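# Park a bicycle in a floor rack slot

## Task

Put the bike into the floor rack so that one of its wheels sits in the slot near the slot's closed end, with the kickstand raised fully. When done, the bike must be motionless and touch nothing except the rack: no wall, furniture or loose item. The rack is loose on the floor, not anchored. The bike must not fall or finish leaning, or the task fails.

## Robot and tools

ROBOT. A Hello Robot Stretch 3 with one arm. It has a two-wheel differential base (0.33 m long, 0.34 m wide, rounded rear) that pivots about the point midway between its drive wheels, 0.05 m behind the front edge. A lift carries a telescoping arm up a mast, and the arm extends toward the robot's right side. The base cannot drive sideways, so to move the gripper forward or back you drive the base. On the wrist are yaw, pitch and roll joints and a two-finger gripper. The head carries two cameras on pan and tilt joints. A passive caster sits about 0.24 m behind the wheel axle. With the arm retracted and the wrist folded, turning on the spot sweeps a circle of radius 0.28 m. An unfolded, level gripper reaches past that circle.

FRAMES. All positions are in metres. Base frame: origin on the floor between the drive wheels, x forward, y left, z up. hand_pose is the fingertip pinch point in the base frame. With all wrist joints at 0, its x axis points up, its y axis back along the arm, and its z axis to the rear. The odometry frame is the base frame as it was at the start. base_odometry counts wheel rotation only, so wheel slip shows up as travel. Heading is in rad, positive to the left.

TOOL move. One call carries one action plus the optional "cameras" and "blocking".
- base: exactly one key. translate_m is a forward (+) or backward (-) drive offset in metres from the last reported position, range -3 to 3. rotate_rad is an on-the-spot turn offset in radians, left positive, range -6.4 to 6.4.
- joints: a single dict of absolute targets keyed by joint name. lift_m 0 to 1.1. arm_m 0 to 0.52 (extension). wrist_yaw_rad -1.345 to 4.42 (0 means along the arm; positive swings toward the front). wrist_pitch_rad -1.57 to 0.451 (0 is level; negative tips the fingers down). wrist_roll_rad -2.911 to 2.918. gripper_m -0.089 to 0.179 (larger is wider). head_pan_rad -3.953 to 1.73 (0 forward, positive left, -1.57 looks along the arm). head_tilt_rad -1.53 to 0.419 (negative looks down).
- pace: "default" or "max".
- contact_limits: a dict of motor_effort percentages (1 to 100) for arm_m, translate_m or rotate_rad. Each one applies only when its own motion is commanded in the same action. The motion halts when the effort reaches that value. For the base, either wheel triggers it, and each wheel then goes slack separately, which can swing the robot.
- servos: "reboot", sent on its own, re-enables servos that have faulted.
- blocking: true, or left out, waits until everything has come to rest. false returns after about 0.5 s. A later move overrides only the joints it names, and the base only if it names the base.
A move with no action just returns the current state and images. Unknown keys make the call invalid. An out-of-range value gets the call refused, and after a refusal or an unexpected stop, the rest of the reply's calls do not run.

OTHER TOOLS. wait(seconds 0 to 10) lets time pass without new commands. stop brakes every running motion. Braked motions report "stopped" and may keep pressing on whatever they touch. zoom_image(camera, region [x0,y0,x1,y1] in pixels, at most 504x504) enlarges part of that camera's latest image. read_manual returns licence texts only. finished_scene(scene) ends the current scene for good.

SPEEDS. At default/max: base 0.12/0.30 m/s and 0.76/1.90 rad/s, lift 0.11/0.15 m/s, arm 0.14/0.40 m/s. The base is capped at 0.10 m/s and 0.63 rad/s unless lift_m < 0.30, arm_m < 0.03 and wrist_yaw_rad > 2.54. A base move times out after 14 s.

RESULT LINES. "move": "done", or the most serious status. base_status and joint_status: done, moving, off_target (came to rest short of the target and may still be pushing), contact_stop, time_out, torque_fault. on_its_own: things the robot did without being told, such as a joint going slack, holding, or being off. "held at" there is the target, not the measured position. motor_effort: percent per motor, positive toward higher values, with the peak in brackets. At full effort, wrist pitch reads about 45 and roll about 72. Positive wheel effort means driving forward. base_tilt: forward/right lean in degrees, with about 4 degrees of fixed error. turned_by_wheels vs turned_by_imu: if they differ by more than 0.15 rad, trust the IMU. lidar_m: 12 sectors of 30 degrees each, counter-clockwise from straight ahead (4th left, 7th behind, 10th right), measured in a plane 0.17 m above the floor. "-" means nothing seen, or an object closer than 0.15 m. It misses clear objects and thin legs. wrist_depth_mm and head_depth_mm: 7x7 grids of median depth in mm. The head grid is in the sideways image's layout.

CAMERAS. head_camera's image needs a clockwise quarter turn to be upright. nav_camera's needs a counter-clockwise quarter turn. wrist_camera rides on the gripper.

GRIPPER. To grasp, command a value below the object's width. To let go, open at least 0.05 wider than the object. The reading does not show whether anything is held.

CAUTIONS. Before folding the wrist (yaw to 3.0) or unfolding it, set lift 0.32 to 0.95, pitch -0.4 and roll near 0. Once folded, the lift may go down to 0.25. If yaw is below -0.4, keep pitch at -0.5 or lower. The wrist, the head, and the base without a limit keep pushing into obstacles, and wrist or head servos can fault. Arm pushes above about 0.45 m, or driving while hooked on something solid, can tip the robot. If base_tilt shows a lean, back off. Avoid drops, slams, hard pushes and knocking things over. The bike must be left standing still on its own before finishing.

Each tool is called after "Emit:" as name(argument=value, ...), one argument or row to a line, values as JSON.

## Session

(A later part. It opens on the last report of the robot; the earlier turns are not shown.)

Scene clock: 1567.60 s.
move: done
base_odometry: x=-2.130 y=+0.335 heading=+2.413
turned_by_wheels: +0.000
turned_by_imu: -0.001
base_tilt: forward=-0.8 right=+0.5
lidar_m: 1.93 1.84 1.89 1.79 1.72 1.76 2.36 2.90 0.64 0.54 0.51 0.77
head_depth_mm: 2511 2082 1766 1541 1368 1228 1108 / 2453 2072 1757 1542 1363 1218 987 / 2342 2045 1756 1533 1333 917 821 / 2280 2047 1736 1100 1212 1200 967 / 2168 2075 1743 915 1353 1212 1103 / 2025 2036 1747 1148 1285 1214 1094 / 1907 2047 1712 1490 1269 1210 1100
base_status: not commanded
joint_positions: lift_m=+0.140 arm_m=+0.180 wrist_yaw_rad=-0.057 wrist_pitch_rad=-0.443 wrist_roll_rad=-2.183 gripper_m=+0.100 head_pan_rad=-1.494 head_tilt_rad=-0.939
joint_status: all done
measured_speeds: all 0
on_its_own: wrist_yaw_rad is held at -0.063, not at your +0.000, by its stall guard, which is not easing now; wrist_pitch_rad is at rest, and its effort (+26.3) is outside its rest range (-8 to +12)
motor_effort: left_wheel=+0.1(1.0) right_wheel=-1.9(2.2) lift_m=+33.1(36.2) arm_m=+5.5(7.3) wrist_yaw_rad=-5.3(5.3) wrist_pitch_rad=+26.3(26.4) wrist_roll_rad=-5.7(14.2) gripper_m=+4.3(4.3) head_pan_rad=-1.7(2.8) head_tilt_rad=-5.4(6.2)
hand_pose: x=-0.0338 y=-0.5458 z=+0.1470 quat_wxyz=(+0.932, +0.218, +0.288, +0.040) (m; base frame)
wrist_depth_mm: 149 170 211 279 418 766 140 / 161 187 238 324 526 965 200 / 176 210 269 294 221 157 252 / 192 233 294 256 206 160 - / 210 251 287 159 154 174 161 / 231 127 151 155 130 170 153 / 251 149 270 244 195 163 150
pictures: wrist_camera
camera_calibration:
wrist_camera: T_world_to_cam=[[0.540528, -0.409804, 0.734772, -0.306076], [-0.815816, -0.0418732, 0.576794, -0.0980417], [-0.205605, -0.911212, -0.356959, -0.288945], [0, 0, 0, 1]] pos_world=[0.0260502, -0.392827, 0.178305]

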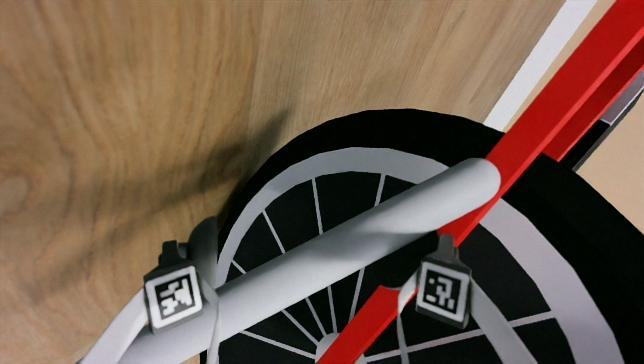

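Emit:
move(
  joints={"wrist_roll_rad": -1.9, "lift_m": 0.125},
  cameras=["wrist_camera"],
)

Emit:
move(
  joints={"arm_m": 0.08},
  cameras=["wrist_camera","head_camera"],
)

Scene clock: 1576.43 s.
move: done
base_odometry: x=-2.130 y=+0.335 heading=+2.413
turned_by_wheels: +0.000
turned_by_imu: -0.001
base_tilt: forward=-0.8 right=+0.5
lidar_m: 1.93 1.84 1.90 1.79 1.72 1.76 2.36 2.90 0.64 0.54 0.51 0.77
head_depth_mm: 2498 2067 1760 1539 1361 1225 1109 / 2434 2061 1768 1529 1362 1222 984 / 2350 2051 1754 1536 1333 961 816 / 2277 2060 1762 1108 1210 1198 968 / 2155 2055 1754 960 1337 1215 1099 / 2009 2043 1738 1232 1314 1217 1103 / 1916 2033 1704 1492 1266 1210 1100
base_status: not commanded
joint_positions: lift_m=+0.125 arm_m=+0.180 wrist_yaw_rad=-0.065 wrist_pitch_rad=-0.404 wrist_roll_rad=-1.901 gripper_m=+0.100 head_pan_rad=-1.494 head_tilt_rad=-0.939
joint_status: all done
measured_speeds: translate_m=+0.000 rotate_rad=+0.000 lift_m=+0.000 arm_m=+0.001 wrist_yaw_rad=+0.000 wrist_pitch_rad=+0.000 wrist_roll_rad=+0.000 head_pan_rad=+0.000 head_tilt_rad=+0.000
on_its_own: wrist_yaw_rad is held at -0.063, not at your +0.000, by its stall guard, which is not easing now; wrist_pitch_rad is at rest, and its effort (+19.0) is outside its rest range (-8 to +12)
motor_effort: left_wheel=-1.1(1.7) right_wheel=+4.2(4.7) lift_m=+27.2(33.2) arm_m=+25.4(27.0) wrist_yaw_rad=+2.1(17.8) wrist_pitch_rad=+19.0(26.3) wrist_roll_rad=+0.3(6.1) gripper_m=+3.6(4.8) head_pan_rad=-2.9(3.2) head_tilt_rad=-5.3(6.4)
hand_pose: x=-0.0358 y=-0.5507 z=+0.1409 quat_wxyz=(+0.967, +0.203, +0.155, +0.002) (m; base frame)
wrist_depth_mm: 153 182 234 340 609 140 - / 159 189 256 381 691 147 - / 168 204 273 249 205 171 - / 177 216 286 244 155 169 159 / 188 227 283 249 153 175 153 / 196 215 149 150 130 176 156 / 201 121 151 246 197 170 157
pictures: wrist_camera
camera_calibration:
wrist_camera: T_world_to_cam=[[0.284871, -0.416874, 0.863171, -0.333658], [-0.931435, 0.0923414, 0.351997, 0.00511773], [-0.226445, -0.904262, -0.361986, -0.292269], [0, 0, 0, 1]] pos_world=[0.0336336, -0.403854, 0.180405]

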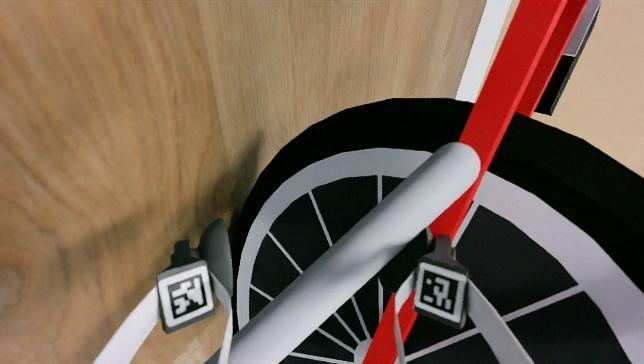

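Scene clock: 1578.40 s.
move: done
base_odometry: x=-2.130 y=+0.335 heading=+2.413
turned_by_wheels: +0.000
turned_by_imu: +0.000
base_tilt: forward=-0.9 right=+0.5
lidar_m: 1.93 1.84 1.90 1.79 1.72 1.77 2.37 2.90 0.58 0.55 0.50 0.76
head_depth_mm: 2534 2082 1755 1537 1358 1216 1107 / 2431 2062 1759 1535 1366 1220 984 / 2362 2064 1757 1514 1346 1183 818 / 2275 2048 1747 1066 1331 1040 966 / 2150 2056 1757 916 1354 1211 1100 / 2031 2034 1736 1178 1311 1214 1100 / 1922 2044 1702 1091 1276 1209 1100
base_status: not commanded
joint_positions: lift_m=+0.125 arm_m=+0.080 wrist_yaw_rad=-0.064 wrist_pitch_rad=-0.323 wrist_roll_rad=-1.897 gripper_m=+0.100 head_pan_rad=-1.494 head_tilt_rad=-0.939
joint_status: all done
measured_speeds: all 0
on_its_own: wrist_yaw_rad is held at -0.063, not at your +0.000, by its stall guard, which is not easing now
motor_effort: left_wheel=-0.9(2.2) right_wheel=+1.4(6.2) lift_m=+23.9(32.5) arm_m=-11.9(23.3) wrist_yaw_rad=+1.5(17.9) wrist_pitch_rad=+4.0(19.2) wrist_roll_rad=-1.6(1.7) gripper_m=-0.1(5.2) head_pan_rad=-2.7(3.7) head_tilt_rad=-4.7(6.4)
hand_pose: x=-0.0362 y=-0.4599 z=+0.1597 quat_wxyz=(+0.974, +0.164, +0.156, -0.005) (m; base frame)
wrist_depth_mm: 166 198 272 410 820 288 - / 174 211 290 475 832 351 - / 183 224 321 329 276 346 - / 191 241 352 332 264 247 - / 200 257 384 331 255 244 228 / 213 239 149 332 146 216 226 / 221 121 453 328 301 240 231
pictures: head_camera (sideways), wrist_camera
camera_calibration:
head_camera: T_world_to_cam=[[-0.0140455, 0.826319, -0.563027, 0.760743], [0.999892, 0.0139931, -0.00440684, -0.000550864], [0.00423706, -0.563028, -0.826427, 1.03057], [0, 0, 0, 1]] pos_world=[0.0068692, -0.0483664, 1.28001]
wrist_camera: T_world_to_cam=[[0.286093, -0.345574, 0.893716, -0.283937], [-0.930781, 0.121305, 0.344864, 0.00419836], [-0.227588, -0.930518, -0.286949, -0.22754], [0, 0, 0, 1]] pos_world=[0.0333547, -0.31036, 0.187019]

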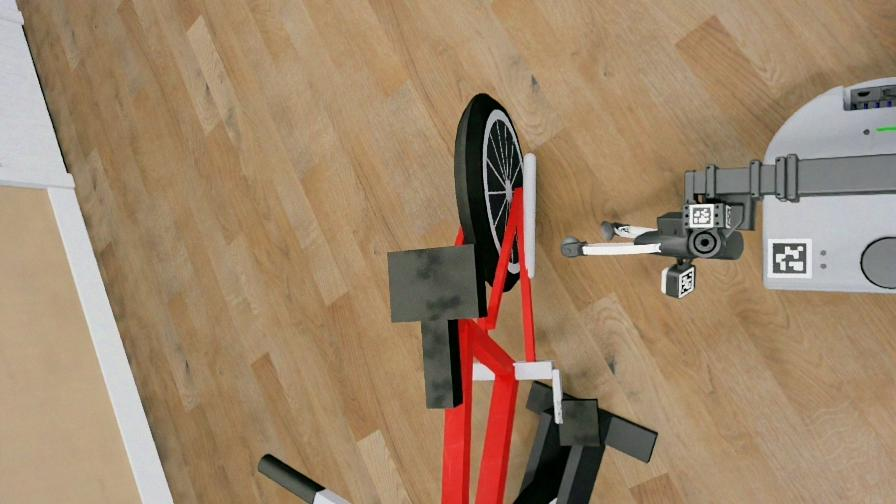

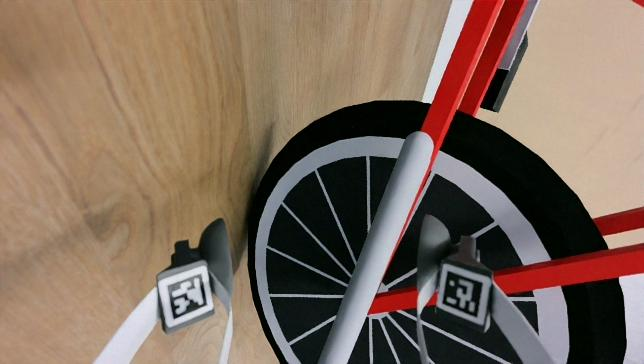

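Emit:
move(
  joints={"wrist_roll_rad": 0.0, "wrist_yaw_rad": 0.0, "lift_m": 0.18, "wrist_pitch_rad": -0.2, "arm_m": 0.05},
  cameras=["wrist_camera"],
)

Emit:
move(
  base={"translate_m": -0.07},
  joints={"head_pan_rad": -1.2, "head_tilt_rad": -0.8},
  cameras=["wrist_camera","head_camera","nav_camera"],
)

Scene clock: 1586.10 s.
move: done
base_odometry: x=-2.130 y=+0.335 heading=+2.413
turned_by_wheels: +0.000
turned_by_imu: -0.001
base_tilt: forward=-0.8 right=+0.6
lidar_m: 1.93 1.84 1.89 1.79 1.72 1.76 2.36 2.91 0.58 0.56 0.50 0.76
head_depth_mm: 2522 2081 1767 1535 1360 1221 1108 / 2425 2058 1762 1526 1356 1221 984 / 2354 2065 1749 1531 1336 1185 781 / 2284 2062 1746 1061 1344 978 967 / 2165 2056 1749 916 1353 1217 1101 / 2004 2047 1755 1180 1306 1216 1099 / 1905 2045 1693 1087 1280 1209 1092
base_status: not commanded
joint_positions: lift_m=+0.180 arm_m=+0.050 wrist_yaw_rad=-0.001 wrist_pitch_rad=-0.224 wrist_roll_rad=-0.006 gripper_m=+0.100 head_pan_rad=-1.494 head_tilt_rad=-0.939
joint_status: all done
measured_speeds: all 0
motor_effort: left_wheel=-0.7(1.9) right_wheel=+1.3(1.7) lift_m=+33.1(36.0) arm_m=-11.2(13.8) wrist_yaw_rad=+1.4(4.3) wrist_pitch_rad=+4.3(6.1) wrist_roll_rad=+1.3(4.6) gripper_m=-1.5(2.1) head_pan_rad=-1.6(3.4) head_tilt_rad=-6.1(6.2)
hand_pose: x=-0.0218 y=-0.4395 z=+0.2384 quat_wxyz=(+0.705, +0.079, -0.700, -0.079) (m; base frame)
wrist_depth_mm: - 261 280 301 246 253 - / - - - 261 262 268 293 / 307 395 418 282 293 299 317 / 303 366 374 316 318 335 724 / 269 297 301 304 298 373 608 / 480 125 446 444 131 437 473 / 376 123 385 398 402 369 394
pictures: wrist_camera
camera_calibration:
wrist_camera: T_world_to_cam=[[-0.999681, -0.021639, -0.0130153, -0.0209144], [0.00374022, 0.382853, -0.923802, 0.425777], [0.0249731, -0.923556, -0.38265, -0.151284], [0, 0, 0, 1]] pos_world=[-0.0187222, -0.303182, 0.335173]

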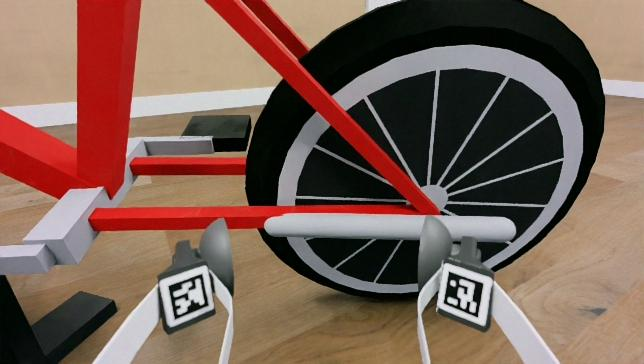

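Scene clock: 1587.90 s.
move: done
base_odometry: x=-2.077 y=+0.288 heading=+2.413
turned_by_wheels: +0.000
turned_by_imu: -0.001
base_tilt: forward=-0.9 right=+0.6
lidar_m: 1.99 1.90 1.95 1.76 1.68 1.73 2.32 2.84 0.64 0.55 0.54 0.72
head_depth_mm: 2123 2411 2062 1709 1458 1266 1127 / 2047 2354 2042 1700 1209 1241 1122 / 1981 2319 2045 1702 1114 1265 843 / 1928 2248 2036 1700 1059 1270 1126 / 1876 2177 2027 1694 1191 1264 1126 / 1820 2109 2054 1653 1233 1266 1120 / 1792 2045 2036 1135 1270 1262 1117
base_status: done
joint_positions: lift_m=+0.180 arm_m=+0.050 wrist_yaw_rad=-0.001 wrist_pitch_rad=-0.224 wrist_roll_rad=-0.006 gripper_m=+0.100 head_pan_rad=-1.206 head_tilt_rad=-0.803
joint_status: all done
measured_speeds: all 0
motor_effort: left_wheel=-2.6(6.5) right_wheel=+0.9(3.8) lift_m=+30.1(34.3) arm_m=-9.9(12.2) wrist_yaw_rad=+1.7(2.0) wrist_pitch_rad=+4.3(4.3) wrist_roll_rad=+2.1(2.1) gripper_m=-0.4(1.1) head_pan_rad=+2.6(4.5) head_tilt_rad=+2.4(5.3)
hand_pose: x=-0.0218 y=-0.4395 z=+0.2384 quat_wxyz=(+0.705, +0.079, -0.700, -0.079) (m; base frame)
wrist_depth_mm: - 219 300 248 250 - - / - - 258 265 270 285 - / 385 422 285 287 297 309 - / 346 724 314 315 331 347 812 / 558 302 301 300 297 584 616 / 486 125 386 432 131 467 477 / 398 123 388 396 402 376 395
pictures: head_camera (sideways), nav_camera (sideways), wrist_camera
camera_calibration:
head_camera: T_world_to_cam=[[-0.218715, 0.709824, -0.669562, 0.900797], [0.954566, 0.297972, 0.00407726, -0.0113197], [0.202405, -0.638249, -0.742745, 0.920559], [0, 0, 0, 1]] pos_world=[0.0214975, -0.0484883, 1.28693]
nav_camera: T_world_to_cam=[[0.248039, -0.657373, 0.711574, -0.882979], [-0.933101, -0.359547, -0.00690163, 0.0649584], [0.260381, -0.662259, -0.702577, 0.875061], [0, 0, 0, 1]] pos_world=[0.0517766, 0.0224255, 1.24355]
wrist_camera: T_world_to_cam=[[-0.99968, -0.0216189, -0.0131042, -0.0208843], [0.00383004, 0.382853, -0.923801, 0.425781], [0.0249886, -0.923556, -0.382648, -0.151284], [0, 0, 0, 1]] pos_world=[-0.018728, -0.303182, 0.335175]

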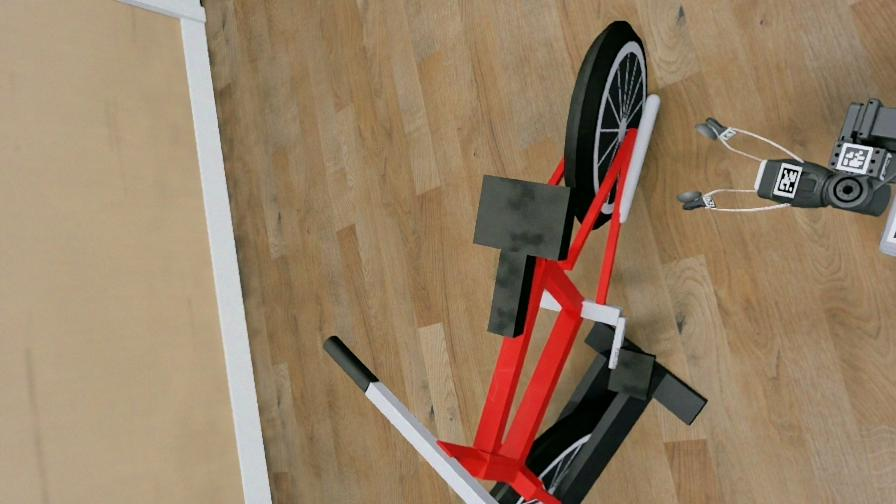

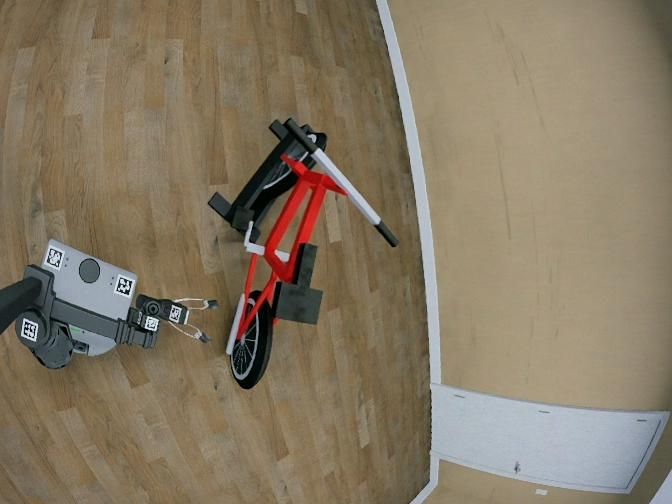

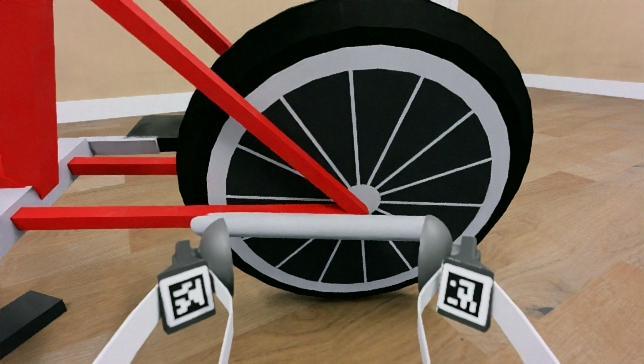

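Emit:
move(
  joints={"lift_m": 0.3},
  cameras=["head_camera"],
)

Emit:
move(
  joints={"wrist_pitch_rad": -1.55, "lift_m": 0.95},
  cameras=["head_camera"],
)

Emit:
move(
  base={"translate_m": 0.28},
  joints={"head_pan_rad": -1.2, "head_tilt_rad": -0.8},
)

Emit:
zoom_image(
  camera="head_camera",
  region=[440, 20, 860, 440],
)

Scene clock: 1610.60 s.
move: done
base_odometry: x=-2.077 y=+0.288 heading=+2.413
turned_by_wheels: +0.000
turned_by_imu: -0.001
base_tilt: forward=-0.8 right=+0.5
lidar_m: 1.99 1.90 1.96 1.75 1.68 1.73 2.32 2.84 0.64 0.56 0.54 0.72
head_depth_mm: 2107 2399 2040 1692 1458 1270 1126 / 2043 2349 2055 1705 1206 1248 1075 / 1980 2298 2053 1706 1113 1251 734 / 1942 2259 2051 1704 1053 1265 1130 / 1895 2188 2034 1704 1200 1266 1129 / 1823 2128 2048 1652 1237 1261 1120 / 1786 2040 2041 1138 1270 1268 1121
base_status: not commanded
joint_positions: lift_m=+0.300 arm_m=+0.050 wrist_yaw_rad=-0.001 wrist_pitch_rad=-0.223 wrist_roll_rad=-0.006 gripper_m=+0.100 head_pan_rad=-1.206 head_tilt_rad=-0.803
joint_status: all done
measured_speeds: all 0
motor_effort: left_wheel=-2.3(2.8) right_wheel=+0.6(1.4) lift_m=+32.7(35.1) arm_m=-6.2(8.5) wrist_yaw_rad=+1.9(2.1) wrist_pitch_rad=+4.2(4.4) wrist_roll_rad=+1.8(2.2) gripper_m=-1.0(1.7) head_pan_rad=+2.0(3.9) head_tilt_rad=+2.7(2.7)
hand_pose: x=-0.0218 y=-0.4395 z=+0.3585 quat_wxyz=(+0.705, +0.079, -0.700, -0.079) (m; base frame)
wrist_depth_mm: 227 - - - - - - / 239 - - - - - - / 256 - - - - - - / 297 - 320 300 311 - - / 332 447 287 322 328 737 814 / 354 128 133 355 131 612 638 / 324 122 494 444 480 501 525
pictures: head_camera (sideways)
camera_calibration:
head_camera: T_world_to_cam=[[-0.218715, 0.709824, -0.669562, 0.900797], [0.954566, 0.297972, 0.00407726, -0.0113197], [0.202405, -0.638249, -0.742745, 0.920559], [0, 0, 0, 1]] pos_world=[0.0214974, -0.0484883, 1.28693]

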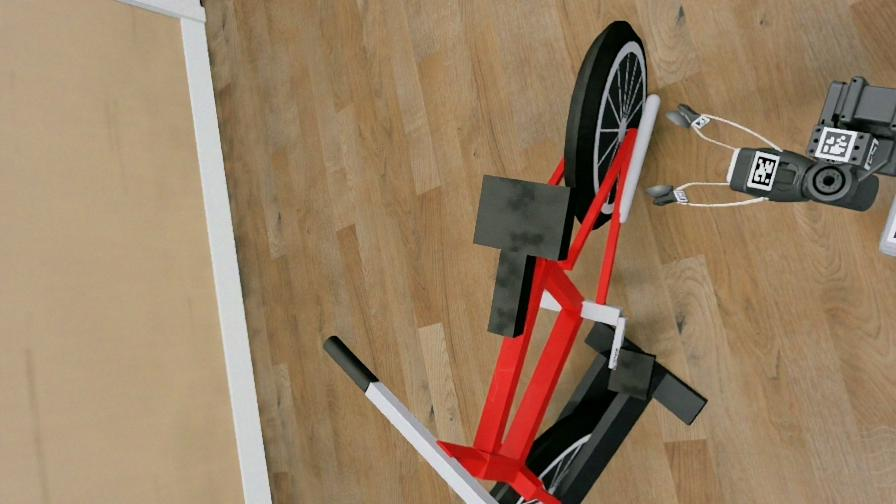

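Scene clock: 1617.33 s.
move: done
base_odometry: x=-2.077 y=+0.288 heading=+2.413
turned_by_wheels: +0.000
turned_by_imu: -0.001
base_tilt: forward=-0.8 right=+0.5
lidar_m: 1.99 1.90 1.96 1.75 1.68 1.72 2.31 2.85 0.64 0.55 0.54 0.72
head_depth_mm: 2114 2413 2124 - - - 1091 / 2065 2342 2061 1688 313 - 1125 / 1992 2331 2056 1710 1107 1227 1124 / 1942 2252 2063 1703 1056 1274 1122 / 1878 2187 2046 1694 1192 1266 1122 / 1837 2097 2053 1665 1231 1264 1123 / 1792 2049 2037 1141 1266 1261 1122
base_status: not commanded
joint_positions: lift_m=+0.950 arm_m=+0.050 wrist_yaw_rad=-0.001 wrist_pitch_rad=-1.543 wrist_roll_rad=-0.006 gripper_m=+0.100 head_pan_rad=-1.206 head_tilt_rad=-0.803
joint_status: all done
measured_speeds: all 0
motor_effort: left_wheel=-1.8(3.0) right_wheel=+0.3(1.7) lift_m=+32.0(36.2) arm_m=-2.9(7.5) wrist_yaw_rad=+1.0(2.1) wrist_pitch_rad=-1.5(4.6) wrist_roll_rad=+1.5(2.2) gripper_m=+0.8(1.8) head_pan_rad=+2.9(4.1) head_tilt_rad=+1.2(3.1)
hand_pose: x=-0.0216 y=-0.1780 z=+0.8319 quat_wxyz=(+0.508, +0.494, -0.505, -0.492) (m; base frame)
wrist_depth_mm: 906 751 918 909 906 918 894 / 956 919 943 925 921 913 926 / 962 953 949 959 939 938 973 / - - - - - 976 948 / - - - - 157 - - / - 125 - - 131 - - / - 123 - - - - -
pictures: head_camera (sideways)
camera_calibration:
head_camera: T_world_to_cam=[[-0.218715, 0.709824, -0.669562, 0.900797], [0.954566, 0.297972, 0.00407727, -0.0113197], [0.202405, -0.638249, -0.742745, 0.920559], [0, 0, 0, 1]] pos_world=[0.0214974, -0.0484883, 1.28693]

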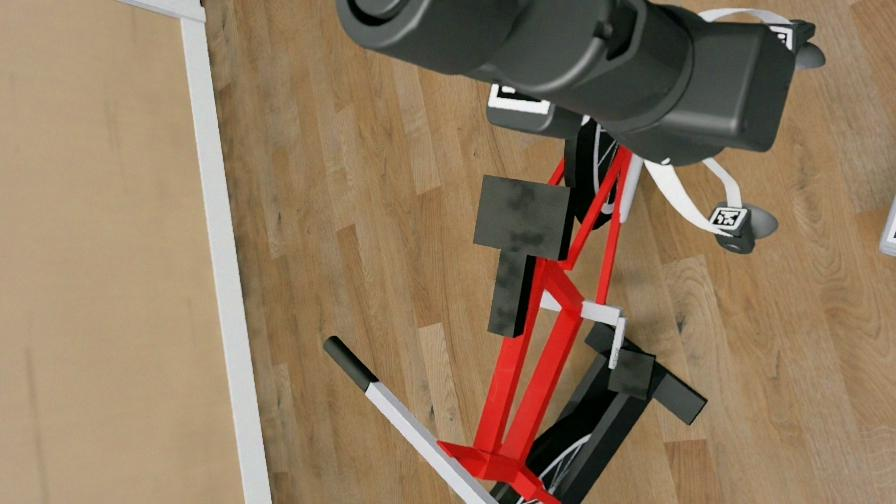

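Scene clock: 1621.27 s.
move: done
base_odometry: x=-2.286 y=+0.475 heading=+2.413
turned_by_wheels: +0.000
turned_by_imu: +0.001
base_tilt: forward=-0.8 right=+0.5
lidar_m: 1.74 1.66 1.71 1.91 1.83 1.88 2.52 3.05 0.58 0.43 0.44 1.98
head_depth_mm: 1956 2304 2104 - - - 1093 / 1902 2226 2048 1705 313 - 1126 / 1852 2160 2053 1672 1188 1205 1123 / 1798 2079 2056 1693 1129 1198 1122 / 1739 2035 2045 1699 1075 1247 1120 / 1705 1975 2026 1695 1265 1266 1121 / 1651 1895 2063 1699 1414 1268 1116
base_status: done
joint_positions: lift_m=+0.950 arm_m=+0.050 wrist_yaw_rad=-0.001 wrist_pitch_rad=-1.543 wrist_roll_rad=-0.006 gripper_m=+0.100 head_pan_rad=-1.206 head_tilt_rad=-0.803
joint_status: all done
measured_speeds: all 0
motor_effort: left_wheel=+0.8(5.9) right_wheel=+3.5(7.5) lift_m=+26.1(31.9) arm_m=+0.7(2.5) wrist_yaw_rad=+0.9(2.1) wrist_pitch_rad=-1.4(1.6) wrist_roll_rad=+1.8(2.2) gripper_m=+0.1(2.1) head_pan_rad=+3.7(3.7) head_tilt_rad=+0.5(2.8)
hand_pose: x=-0.0216 y=-0.1780 z=+0.8319 quat_wxyz=(+0.508, +0.494, -0.505, -0.492) (m; base frame)
wrist_depth_mm: 909 896 910 897 888 889 890 / 935 907 942 929 919 928 911 / 953 964 977 952 949 921 937 / - - - - - 960 978 / - - - - 156 - - / - 125 - - 131 - - / - 123 - - - - -
pictures: head_camera (sideways), nav_camera (sideways), wrist_camera
camera_calibration:
head_camera: T_world_to_cam=[[-0.218715, 0.709824, -0.669562, 0.900797], [0.954566, 0.297972, 0.00407727, -0.0113197], [0.202405, -0.63825, -0.742745, 0.920559], [0, 0, 0, 1]] pos_world=[0.0214974, -0.0484883, 1.28693]
nav_camera: T_world_to_cam=[[0.248039, -0.657373, 0.711574, -0.88298], [-0.933102, -0.359547, -0.00690163, 0.0649584], [0.260381, -0.662259, -0.702577, 0.875061], [0, 0, 0, 1]] pos_world=[0.0517766, 0.0224255, 1.24355]
wrist_camera: T_world_to_cam=[[-0.999644, 0.00928638, -0.0250277, 0.00821096], [0.00567294, 0.990028, 0.140758, 0.0964887], [0.0260852, 0.140566, -0.989728, 1.01178], [0, 0, 0, 1]] pos_world=[-0.0187318, -0.237824, 0.988007]

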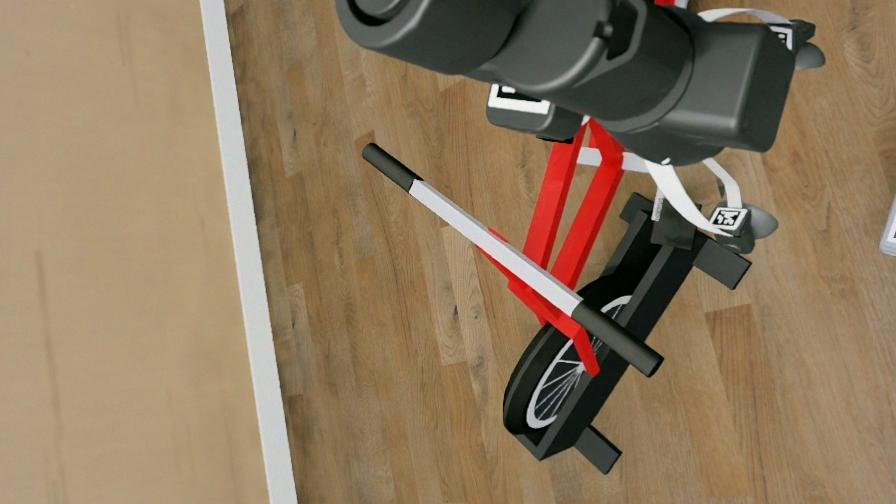

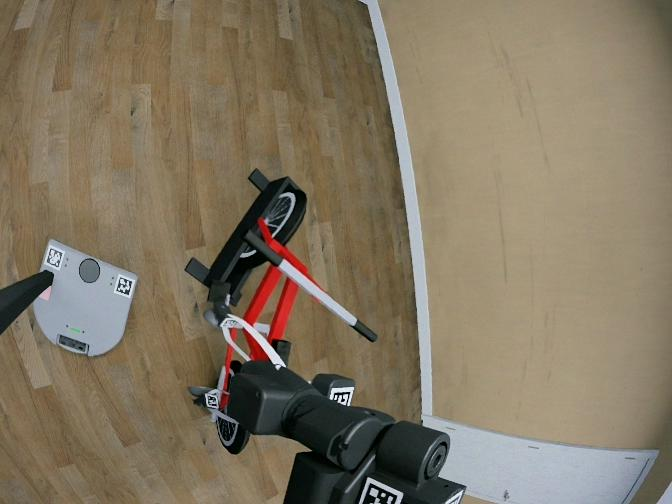

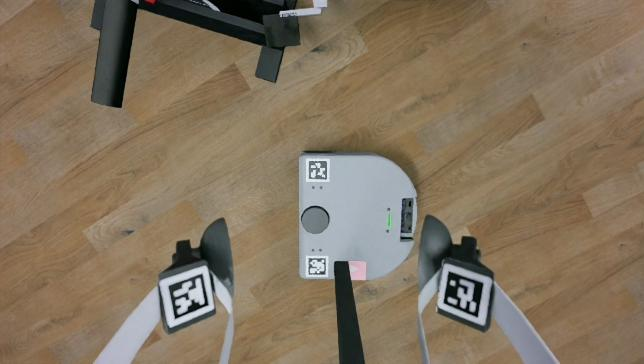

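Scaled by 1.200 from the camera's 896x504 image, which has a finer 1280x720 frame.

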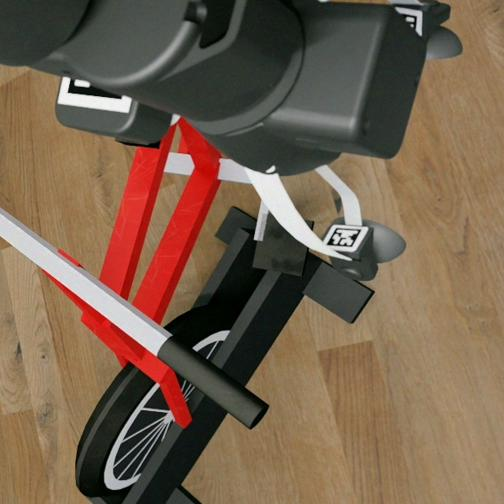

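Emit:
zoom_image(
  camera="head_camera",
  region=[470, 240, 690, 490],
)

Scaled by 2.016 from the camera's 896x504 image, which has a finer 1280x720 frame.

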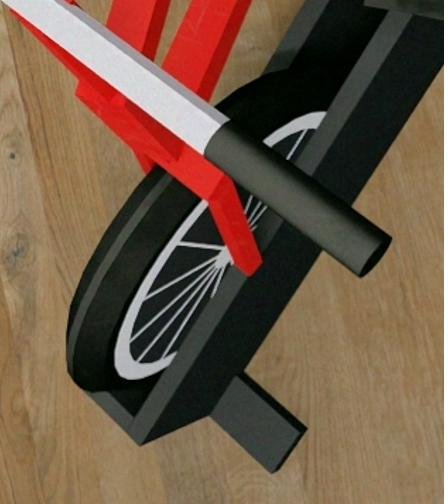

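Emit:
move(
  base={"translate_m": 0.35},
  joints={"head_pan_rad": -1.7, "head_tilt_rad": -0.85},
  cameras=["head_camera"],
)

Emit:
zoom_image(
  camera="head_camera",
  region=[440, 20, 860, 440],
)

Scene clock: 1637.10 s.
move: done
base_odometry: x=-2.547 y=+0.708 heading=+2.413
turned_by_wheels: +0.000
turned_by_imu: +0.000
base_tilt: forward=-0.8 right=+0.5
lidar_m: 1.43 1.37 1.41 1.89 2.01 2.07 2.77 0.79 0.48 0.52 0.61 1.80
head_depth_mm: 2919 2596 - - 1372 1253 1117 / 2689 2608 - - 1371 1256 1115 / 2407 2581 - - 1156 1210 982 / 2200 2419 - - - 1210 1117 / 2001 2231 - - 1027 1208 1116 / 1819 2090 1963 1647 1190 1233 1111 / 1690 1918 1962 1639 1411 1252 1111
base_status: done
joint_positions: lift_m=+0.950 arm_m=+0.050 wrist_yaw_rad=-0.001 wrist_pitch_rad=-1.543 wrist_roll_rad=-0.006 gripper_m=+0.100 head_pan_rad=-1.694 head_tilt_rad=-0.839
joint_status: all done
measured_speeds: all 0
motor_effort: left_wheel=+0.7(6.0) right_wheel=+3.1(8.1) lift_m=+27.0(27.1) arm_m=+6.2(6.5) wrist_yaw_rad=+1.4(1.9) wrist_pitch_rad=-1.4(1.6) wrist_roll_rad=+1.9(2.1) gripper_m=+0.3(1.8) head_pan_rad=-2.7(4.4) head_tilt_rad=-4.3(7.1)
hand_pose: x=-0.0216 y=-0.1780 z=+0.8319 quat_wxyz=(+0.508, +0.494, -0.505, -0.492) (m; base frame)
wrist_depth_mm: 904 939 916 915 753 898 879 / 937 926 924 939 924 917 915 / 968 949 973 945 980 933 957 / - - - - - 950 963 / - - - - 157 - - / - 125 - - 131 - - / - 123 - - - - -
pictures: head_camera (sideways)
camera_calibration:
head_camera: T_world_to_cam=[[0.14266, 0.752555, -0.642891, 0.863839], [0.982791, -0.184712, 0.0018655, -0.00861227], [-0.117346, -0.632093, -0.765956, 0.952693], [0, 0, 0, 1]] pos_world=[-0.00297714, -0.049487, 1.28509]

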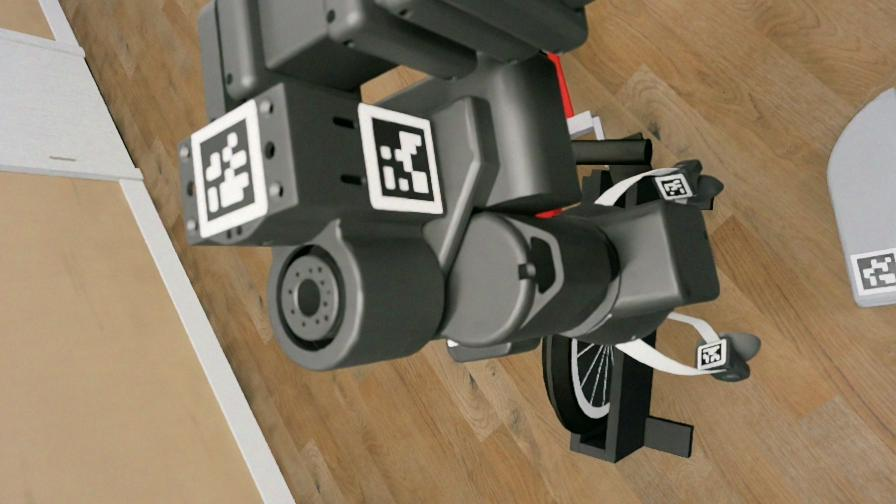

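Scaled by 1.200 from the camera's 896x504 image, which has a finer 1280x720 frame.

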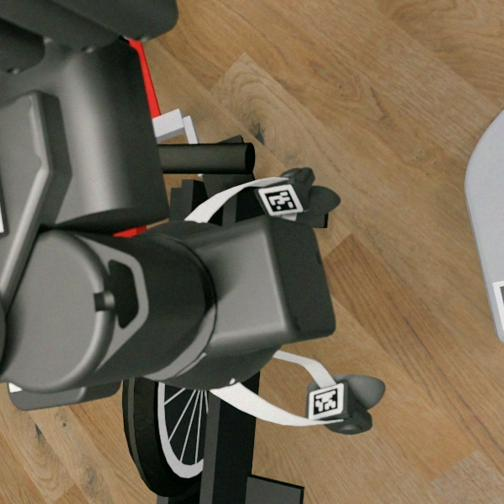

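Emit:
zoom_image(
  camera="head_camera",
  region=[520, 320, 700, 480],
)

Scaled by 2.800 from the camera's 896x504 image, which has a finer 1280x720 frame.

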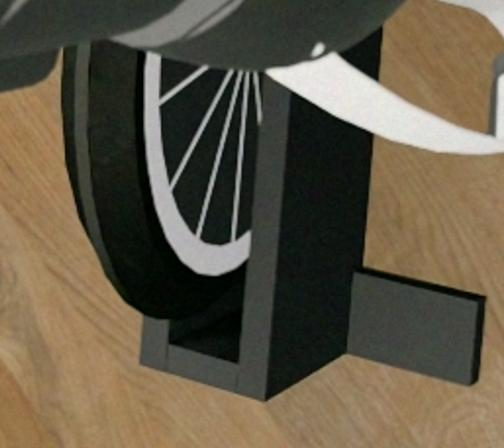

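Emit:
move(
  base={"translate_m": -0.18},
  joints={"head_pan_rad": -1.5, "head_tilt_rad": -0.85, "gripper_m": 0.13, "lift_m": 0.92},
  cameras=["head_camera"],
)

Emit:
move(
  joints={"arm_m": 0.36, "wrist_roll_rad": 0.35},
)

Scene clock: 1675.57 s.
move: done
base_odometry: x=-2.413 y=+0.588 heading=+2.413
turned_by_wheels: +0.000
turned_by_imu: -0.002
base_tilt: forward=-0.8 right=+0.5
lidar_m: 1.59 1.52 1.57 2.00 1.92 1.96 2.64 0.78 0.45 0.43 0.55 1.90
head_depth_mm: 2463 2440 - - - 1255 1120 / 2258 2422 2137 - - 1207 1118 / 2120 2362 2004 - - 1202 1117 / 1996 2276 1946 1649 637 1192 1114 / 1853 2166 1956 1646 1086 1203 1117 / 1756 2023 1964 1641 1153 1249 1117 / 1659 1895 1946 1643 1323 1242 1111
base_status: done
joint_positions: lift_m=+0.920 arm_m=+0.050 wrist_yaw_rad=-0.001 wrist_pitch_rad=-1.543 wrist_roll_rad=-0.006 gripper_m=+0.130 head_pan_rad=-1.506 head_tilt_rad=-0.839
joint_status: all done
measured_speeds: all 0
motor_effort: left_wheel=-1.8(7.8) right_wheel=+0.5(3.2) lift_m=+23.9(28.2) arm_m=+9.6(10.7) wrist_yaw_rad=+1.6(2.1) wrist_pitch_rad=-1.5(1.6) wrist_roll_rad=+1.4(2.0) gripper_m=+0.4(92.5) head_pan_rad=+3.3(5.2) head_tilt_rad=-5.0(7.6)
hand_pose: x=-0.0216 y=-0.1780 z=+0.8019 quat_wxyz=(+0.508, +0.494, -0.505, -0.492) (m; base frame)
wrist_depth_mm: 905 888 886 710 876 882 874 / 932 908 925 890 885 912 875 / 954 937 909 915 915 930 905 / 955 981 950 932 950 945 923 / - - - 948 - 969 955 / - 126 - - - 126 - / - - - - - - -
pictures: head_camera (sideways)
camera_calibration:
head_camera: T_world_to_cam=[[-0.000619388, 0.76598, -0.642864, 0.864678], [0.999995, 0.00237241, 0.00186328, -0.00871433], [0.00295237, -0.64286, -0.765978, 0.951988], [0, 0, 0, 1]] pos_world=[0.00643924, -0.0503109, 1.28509]

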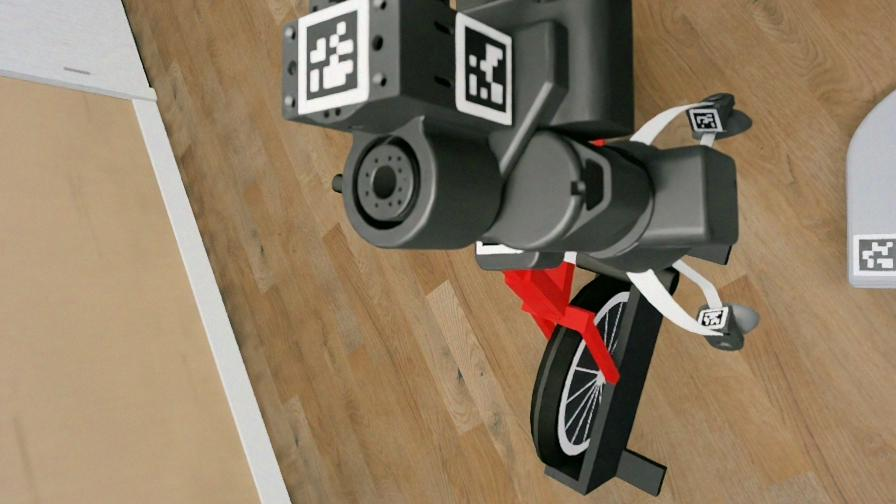

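Scene clock: 1679.07 s.
move: done
base_odometry: x=-2.413 y=+0.588 heading=+2.413
turned_by_wheels: +0.000
turned_by_imu: -0.001
base_tilt: forward=-0.8 right=+0.5
lidar_m: 1.59 1.52 1.57 2.00 1.92 1.97 2.65 0.79 0.45 0.43 0.55 1.89
head_depth_mm: 369 296 1918 923 1193 1256 1118 / 395 2197 1966 1654 1194 1253 1117 / 404 437 1809 1585 1146 1226 1115 / 1822 459 1802 1646 918 1208 1117 / 1861 2149 1952 1648 1078 1228 1114 / 1752 2021 1954 1643 1154 1250 1116 / 1649 1881 1938 1648 1318 1244 1110
base_status: not commanded
joint_positions: lift_m=+0.920 arm_m=+0.360 wrist_yaw_rad=-0.001 wrist_pitch_rad=-1.543 wrist_roll_rad=+0.346 gripper_m=+0.130 head_pan_rad=-1.506 head_tilt_rad=-0.839
joint_status: all done
measured_speeds: all 0
motor_effort: left_wheel=-2.4(3.4) right_wheel=+1.6(1.6) lift_m=+25.7(27.1) arm_m=+12.7(14.5) wrist_yaw_rad=+2.0(2.1) wrist_pitch_rad=-1.4(1.5) wrist_roll_rad=+1.2(3.6) gripper_m=-0.1(2.2) head_pan_rad=+3.1(4.2) head_tilt_rad=-5.2(6.3)
hand_pose: x=-0.0216 y=-0.4878 z=+0.8019 quat_wxyz=(+0.412, +0.400, -0.586, -0.571) (m; base frame)
wrist_depth_mm: 908 903 889 866 876 390 862 / 924 896 922 915 577 404 888 / 940 928 910 454 913 917 927 / 964 970 950 327 927 957 938 / - - - 976 - 971 957 / - 126 - - - 126 - / - - - - 832 - -
pictures: head_camera (sideways), nav_camera (sideways), wrist_camera
camera_calibration:
head_camera: T_world_to_cam=[[-0.000719703, 0.766249, -0.642543, 0.864261], [0.999995, 0.00247976, 0.00183709, -0.00868024], [0.00300102, -0.642539, -0.766247, 0.952338], [0, 0, 0, 1]] pos_world=[0.00644422, -0.0503038, 1.28507]
nav_camera: T_world_to_cam=[[0.0443333, -0.726334, 0.68591, -0.848293], [-0.997694, -0.0675048, -0.00699796, 0.0654775], [0.0513851, -0.684019, -0.727652, 0.908947], [0, 0, 0, 1]] pos_world=[0.0562278, 0.0100126, 1.24371]
wrist_camera: T_world_to_cam=[[-0.935056, 0.352848, -0.0341869, 0.186639], [0.344857, 0.927722, 0.14285, 0.382636], [0.0821201, 0.121783, -0.989154, 1.01722], [0, 0, 0, 1]] pos_world=[-0.040971, -0.544715, 0.957909]

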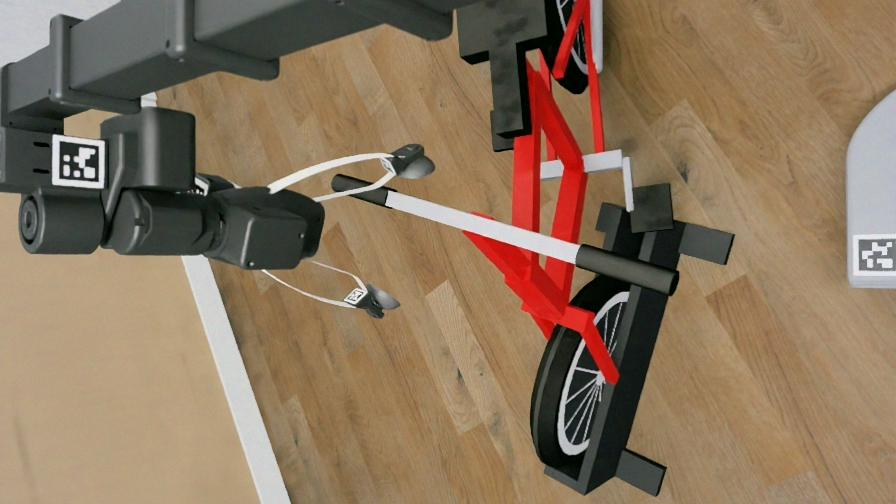

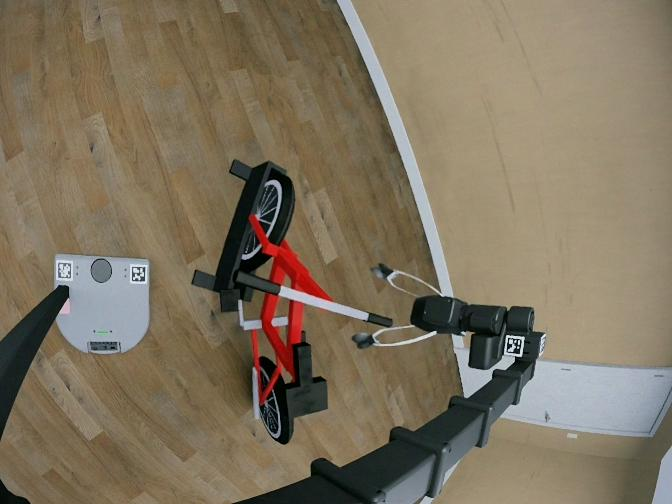

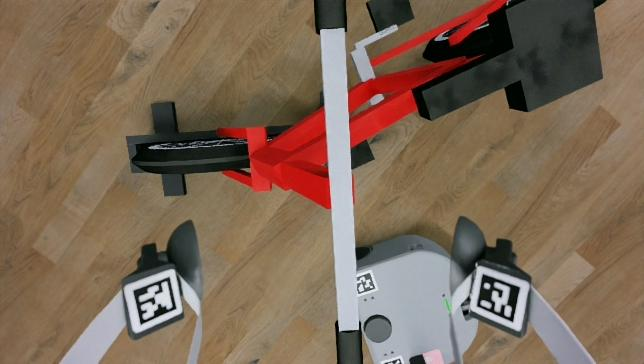

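Emit:
zoom_image(
  camera="wrist_camera",
  region=[110, 90, 300, 210],
)

Emit:
zoom_image(
  camera="head_camera",
  region=[510, 260, 690, 500],
)

Emit:
zoom_image(
  camera="head_camera",
  region=[460, 0, 700, 260],
)

Scaled by 2.653.

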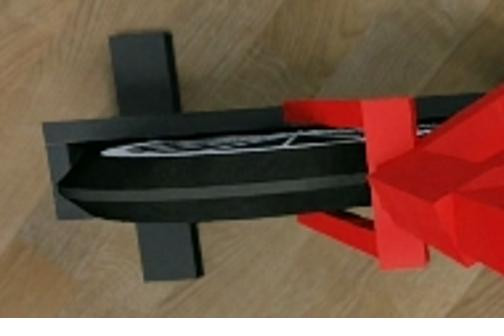

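Scaled by 2.100 from the camera's 896x504 image, which has a finer 1280x720 frame.

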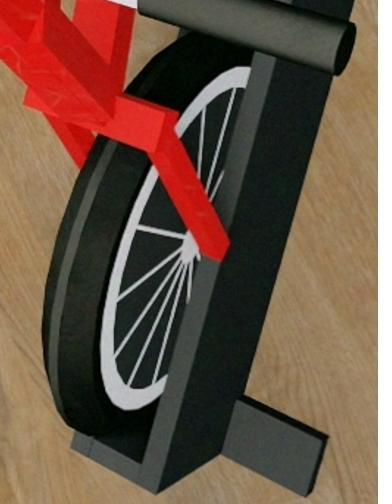

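Scaled by 1.938 from the camera's 896x504 image, which has a finer 1280x720 frame.

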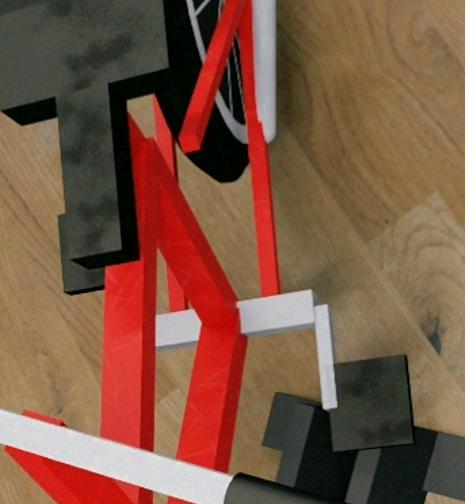

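Emit:
move(
  base={"translate_m": -0.028},
  joints={"arm_m": 0.38, "wrist_roll_rad": 0.38, "lift_m": 0.86},
  cameras=["wrist_camera", "head_camera"],
)

Scene clock: 1697.83 s.
move: done
base_odometry: x=-2.392 y=+0.569 heading=+2.413
turned_by_wheels: +0.000
turned_by_imu: -0.001
base_tilt: forward=-0.8 right=+0.5
lidar_m: 1.61 1.54 1.59 1.98 1.91 1.95 2.62 0.88 0.53 0.43 0.54 1.91
head_depth_mm: 2473 2351 305 - 1197 1258 1121 / 2182 396 1878 1641 1195 1253 1114 / 2019 476 1852 1612 1161 1250 1113 / 1970 492 602 1607 1090 1207 1115 / 1870 2193 1954 1642 1057 1226 1119 / 1768 2039 1953 1627 1150 1243 1116 / 1671 1916 1951 1636 1266 1246 1118
base_status: done
joint_positions: lift_m=+0.860 arm_m=+0.380 wrist_yaw_rad=-0.001 wrist_pitch_rad=-1.544 wrist_roll_rad=+0.374 gripper_m=+0.130 head_pan_rad=-1.506 head_tilt_rad=-0.839
joint_status: all done
measured_speeds: all 0
motor_effort: left_wheel=-2.3(6.8) right_wheel=+0.5(3.8) lift_m=+24.4(27.9) arm_m=+11.1(15.3) wrist_yaw_rad=+1.4(1.9) wrist_pitch_rad=-1.1(1.4) wrist_roll_rad=+1.3(2.7) gripper_m=+0.7(2.0) head_pan_rad=+2.5(4.0) head_tilt_rad=-4.5(5.9)
hand_pose: x=-0.0216 y=-0.5077 z=+0.7419 quat_wxyz=(+0.403, +0.392, -0.592, -0.577) (m; base frame)
wrist_depth_mm: 844 833 842 625 837 341 338 / 841 857 847 655 570 348 355 / 868 901 856 395 400 850 844 / 866 740 496 382 899 872 892 / 926 945 944 277 902 899 905 / 966 126 907 886 - 126 906 / - 975 958 983 - 123 960
pictures: head_camera (sideways), wrist_camera
camera_calibration:
head_camera: T_world_to_cam=[[-0.000720071, 0.766249, -0.642543, 0.864261], [0.999995, 0.00248023, 0.00183709, -0.00868023], [0.00300133, -0.642539, -0.766247, 0.952338], [0, 0, 0, 1]] pos_world=[0.00644425, -0.0503038, 1.28507]
wrist_camera: T_world_to_cam=[[-0.924611, 0.379326, -0.0347447, 0.205691], [0.371009, 0.91748, 0.143469, 0.404573], [0.0862991, 0.119762, -0.989045, 0.959283], [0, 0, 0, 1]] pos_world=[-0.0427016, -0.564097, 0.897877]

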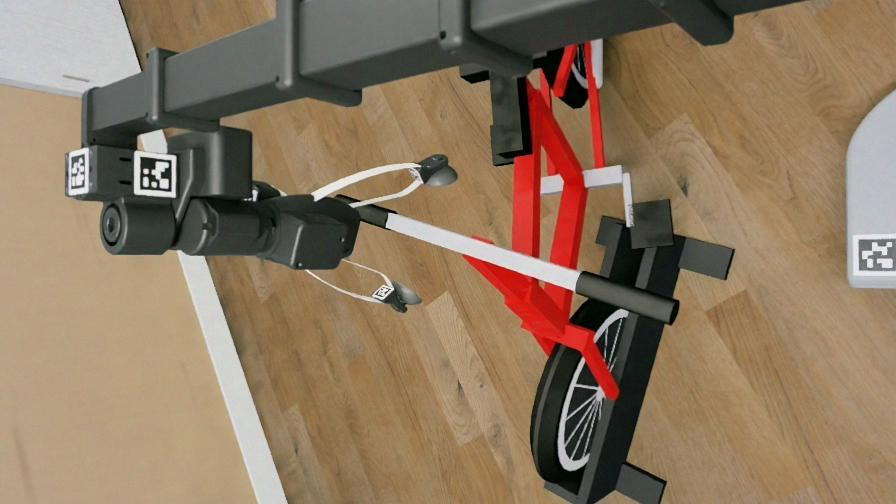

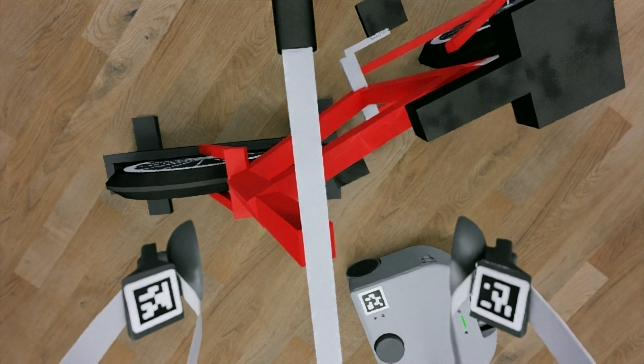

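Emit:
move(
  joints={"lift_m": 0.765, "wrist_roll_rad": 0.4},
  cameras=["wrist_camera"],
)

Scene clock: 1705.53 s.
move: done
base_odometry: x=-2.392 y=+0.569 heading=+2.413
turned_by_wheels: +0.000
turned_by_imu: -0.001
base_tilt: forward=-0.8 right=+0.6
lidar_m: 1.61 1.54 1.59 1.98 1.91 1.95 2.62 0.88 0.53 0.42 0.54 1.91
head_depth_mm: 2463 2426 1958 911 319 291 - / 2296 2427 465 388 880 1226 1120 / 2138 2290 567 1603 1153 1250 1118 / 2019 2257 594 1547 1091 1206 1114 / 1874 2179 1953 1644 1057 1229 1112 / 1765 2029 1965 1639 1156 1248 1114 / 1678 1895 1943 1635 1268 1242 1115
base_status: not commanded
joint_positions: lift_m=+0.765 arm_m=+0.380 wrist_yaw_rad=-0.001 wrist_pitch_rad=-1.544 wrist_roll_rad=+0.394 gripper_m=+0.130 head_pan_rad=-1.506 head_tilt_rad=-0.839
joint_status: all done
measured_speeds: all 0
motor_effort: left_wheel=-2.8(3.2) right_wheel=+0.8(1.6) lift_m=+22.9(27.6) arm_m=+7.3(9.9) wrist_yaw_rad=+1.9(1.9) wrist_pitch_rad=-1.3(1.4) wrist_roll_rad=+1.9(3.2) gripper_m=+0.6(1.5) head_pan_rad=+4.0(4.4) head_tilt_rad=-5.2(6.0)
hand_pose: x=-0.0216 y=-0.5077 z=+0.6469 quat_wxyz=(+0.397, +0.387, -0.596, -0.581) (m; base frame)
wrist_depth_mm: 761 741 113 734 729 437 248 / 765 763 758 745 490 255 259 / 797 780 769 299 312 763 773 / 800 462 342 292 795 793 799 / 821 826 262 130 833 807 806 / 846 126 823 150 - 126 840 / 872 879 857 139 - 120 840
pictures: wrist_camera
camera_calibration:
wrist_camera: T_world_to_cam=[[-0.916878, 0.397609, -0.0352286, 0.21215], [0.389079, 0.909935, 0.143651, 0.414641], [0.0891727, 0.118004, -0.989001, 0.864468], [0, 0, 0, 1]] pos_world=[-0.0438989, -0.56366, 0.80287]

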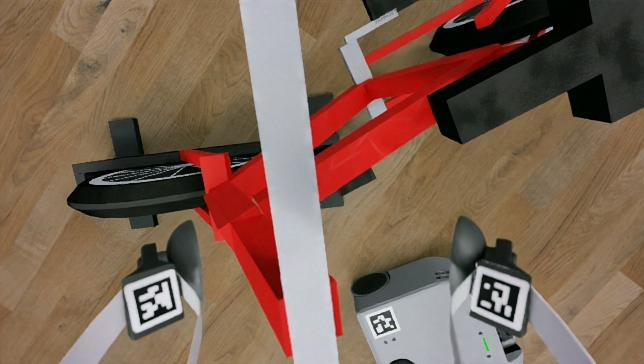

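Emit:
move(
  base={"translate_m": 0.013},
  joints={"wrist_roll_rad": 0.3},
  cameras=["wrist_camera"],
)

Scene clock: 1712.13 s.
move: done
base_odometry: x=-2.402 y=+0.578 heading=+2.413
turned_by_wheels: +0.000
turned_by_imu: -0.001
base_tilt: forward=-0.9 right=+0.5
lidar_m: 1.60 1.53 1.58 1.99 1.91 1.96 2.63 0.88 0.53 0.43 0.54 1.90
head_depth_mm: 2453 2446 1952 909 319 290 - / 2270 2419 465 387 881 1223 1114 / 2136 2283 565 1617 1153 1231 1120 / 2003 2262 593 1539 1053 1214 1115 / 1869 2167 1952 1646 1071 1231 1115 / 1760 2048 1951 1647 1164 1248 1114 / 1667 1887 1949 1640 1261 1251 1108
base_status: done
joint_positions: lift_m=+0.765 arm_m=+0.380 wrist_yaw_rad=-0.001 wrist_pitch_rad=-1.544 wrist_roll_rad=+0.306 gripper_m=+0.130 head_pan_rad=-1.506 head_tilt_rad=-0.839
joint_status: all done
measured_speeds: all 0
motor_effort: left_wheel=+1.8(5.5) right_wheel=+3.4(6.7) lift_m=+23.9(24.5) arm_m=+3.7(4.9) wrist_yaw_rad=+1.3(1.9) wrist_pitch_rad=-1.3(1.4) wrist_roll_rad=-2.3(2.6) gripper_m=+0.0(2.5) head_pan_rad=+3.6(3.6) head_tilt_rad=-4.0(6.0)
hand_pose: x=-0.0216 y=-0.5077 z=+0.6469 quat_wxyz=(+0.423, +0.412, -0.578, -0.563) (m; base frame)
wrist_depth_mm: 754 752 741 113 723 481 250 / 771 777 767 117 546 286 254 / 802 771 789 121 313 264 295 / 819 464 401 125 808 808 788 / 837 817 260 171 817 810 820 / 860 126 835 148 - 126 830 / 874 865 875 139 - 120 860
pictures: wrist_camera
camera_calibration:
wrist_camera: T_world_to_cam=[[-0.948355, 0.315484, -0.0330575, 0.16838], [0.307927, 0.940614, 0.142918, 0.428951], [0.0761827, 0.125357, -0.989182, 0.86804], [0, 0, 0, 1]] pos_world=[-0.0385312, -0.565414, 0.802911]

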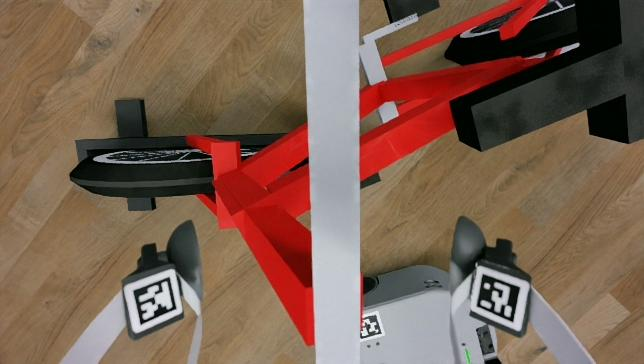

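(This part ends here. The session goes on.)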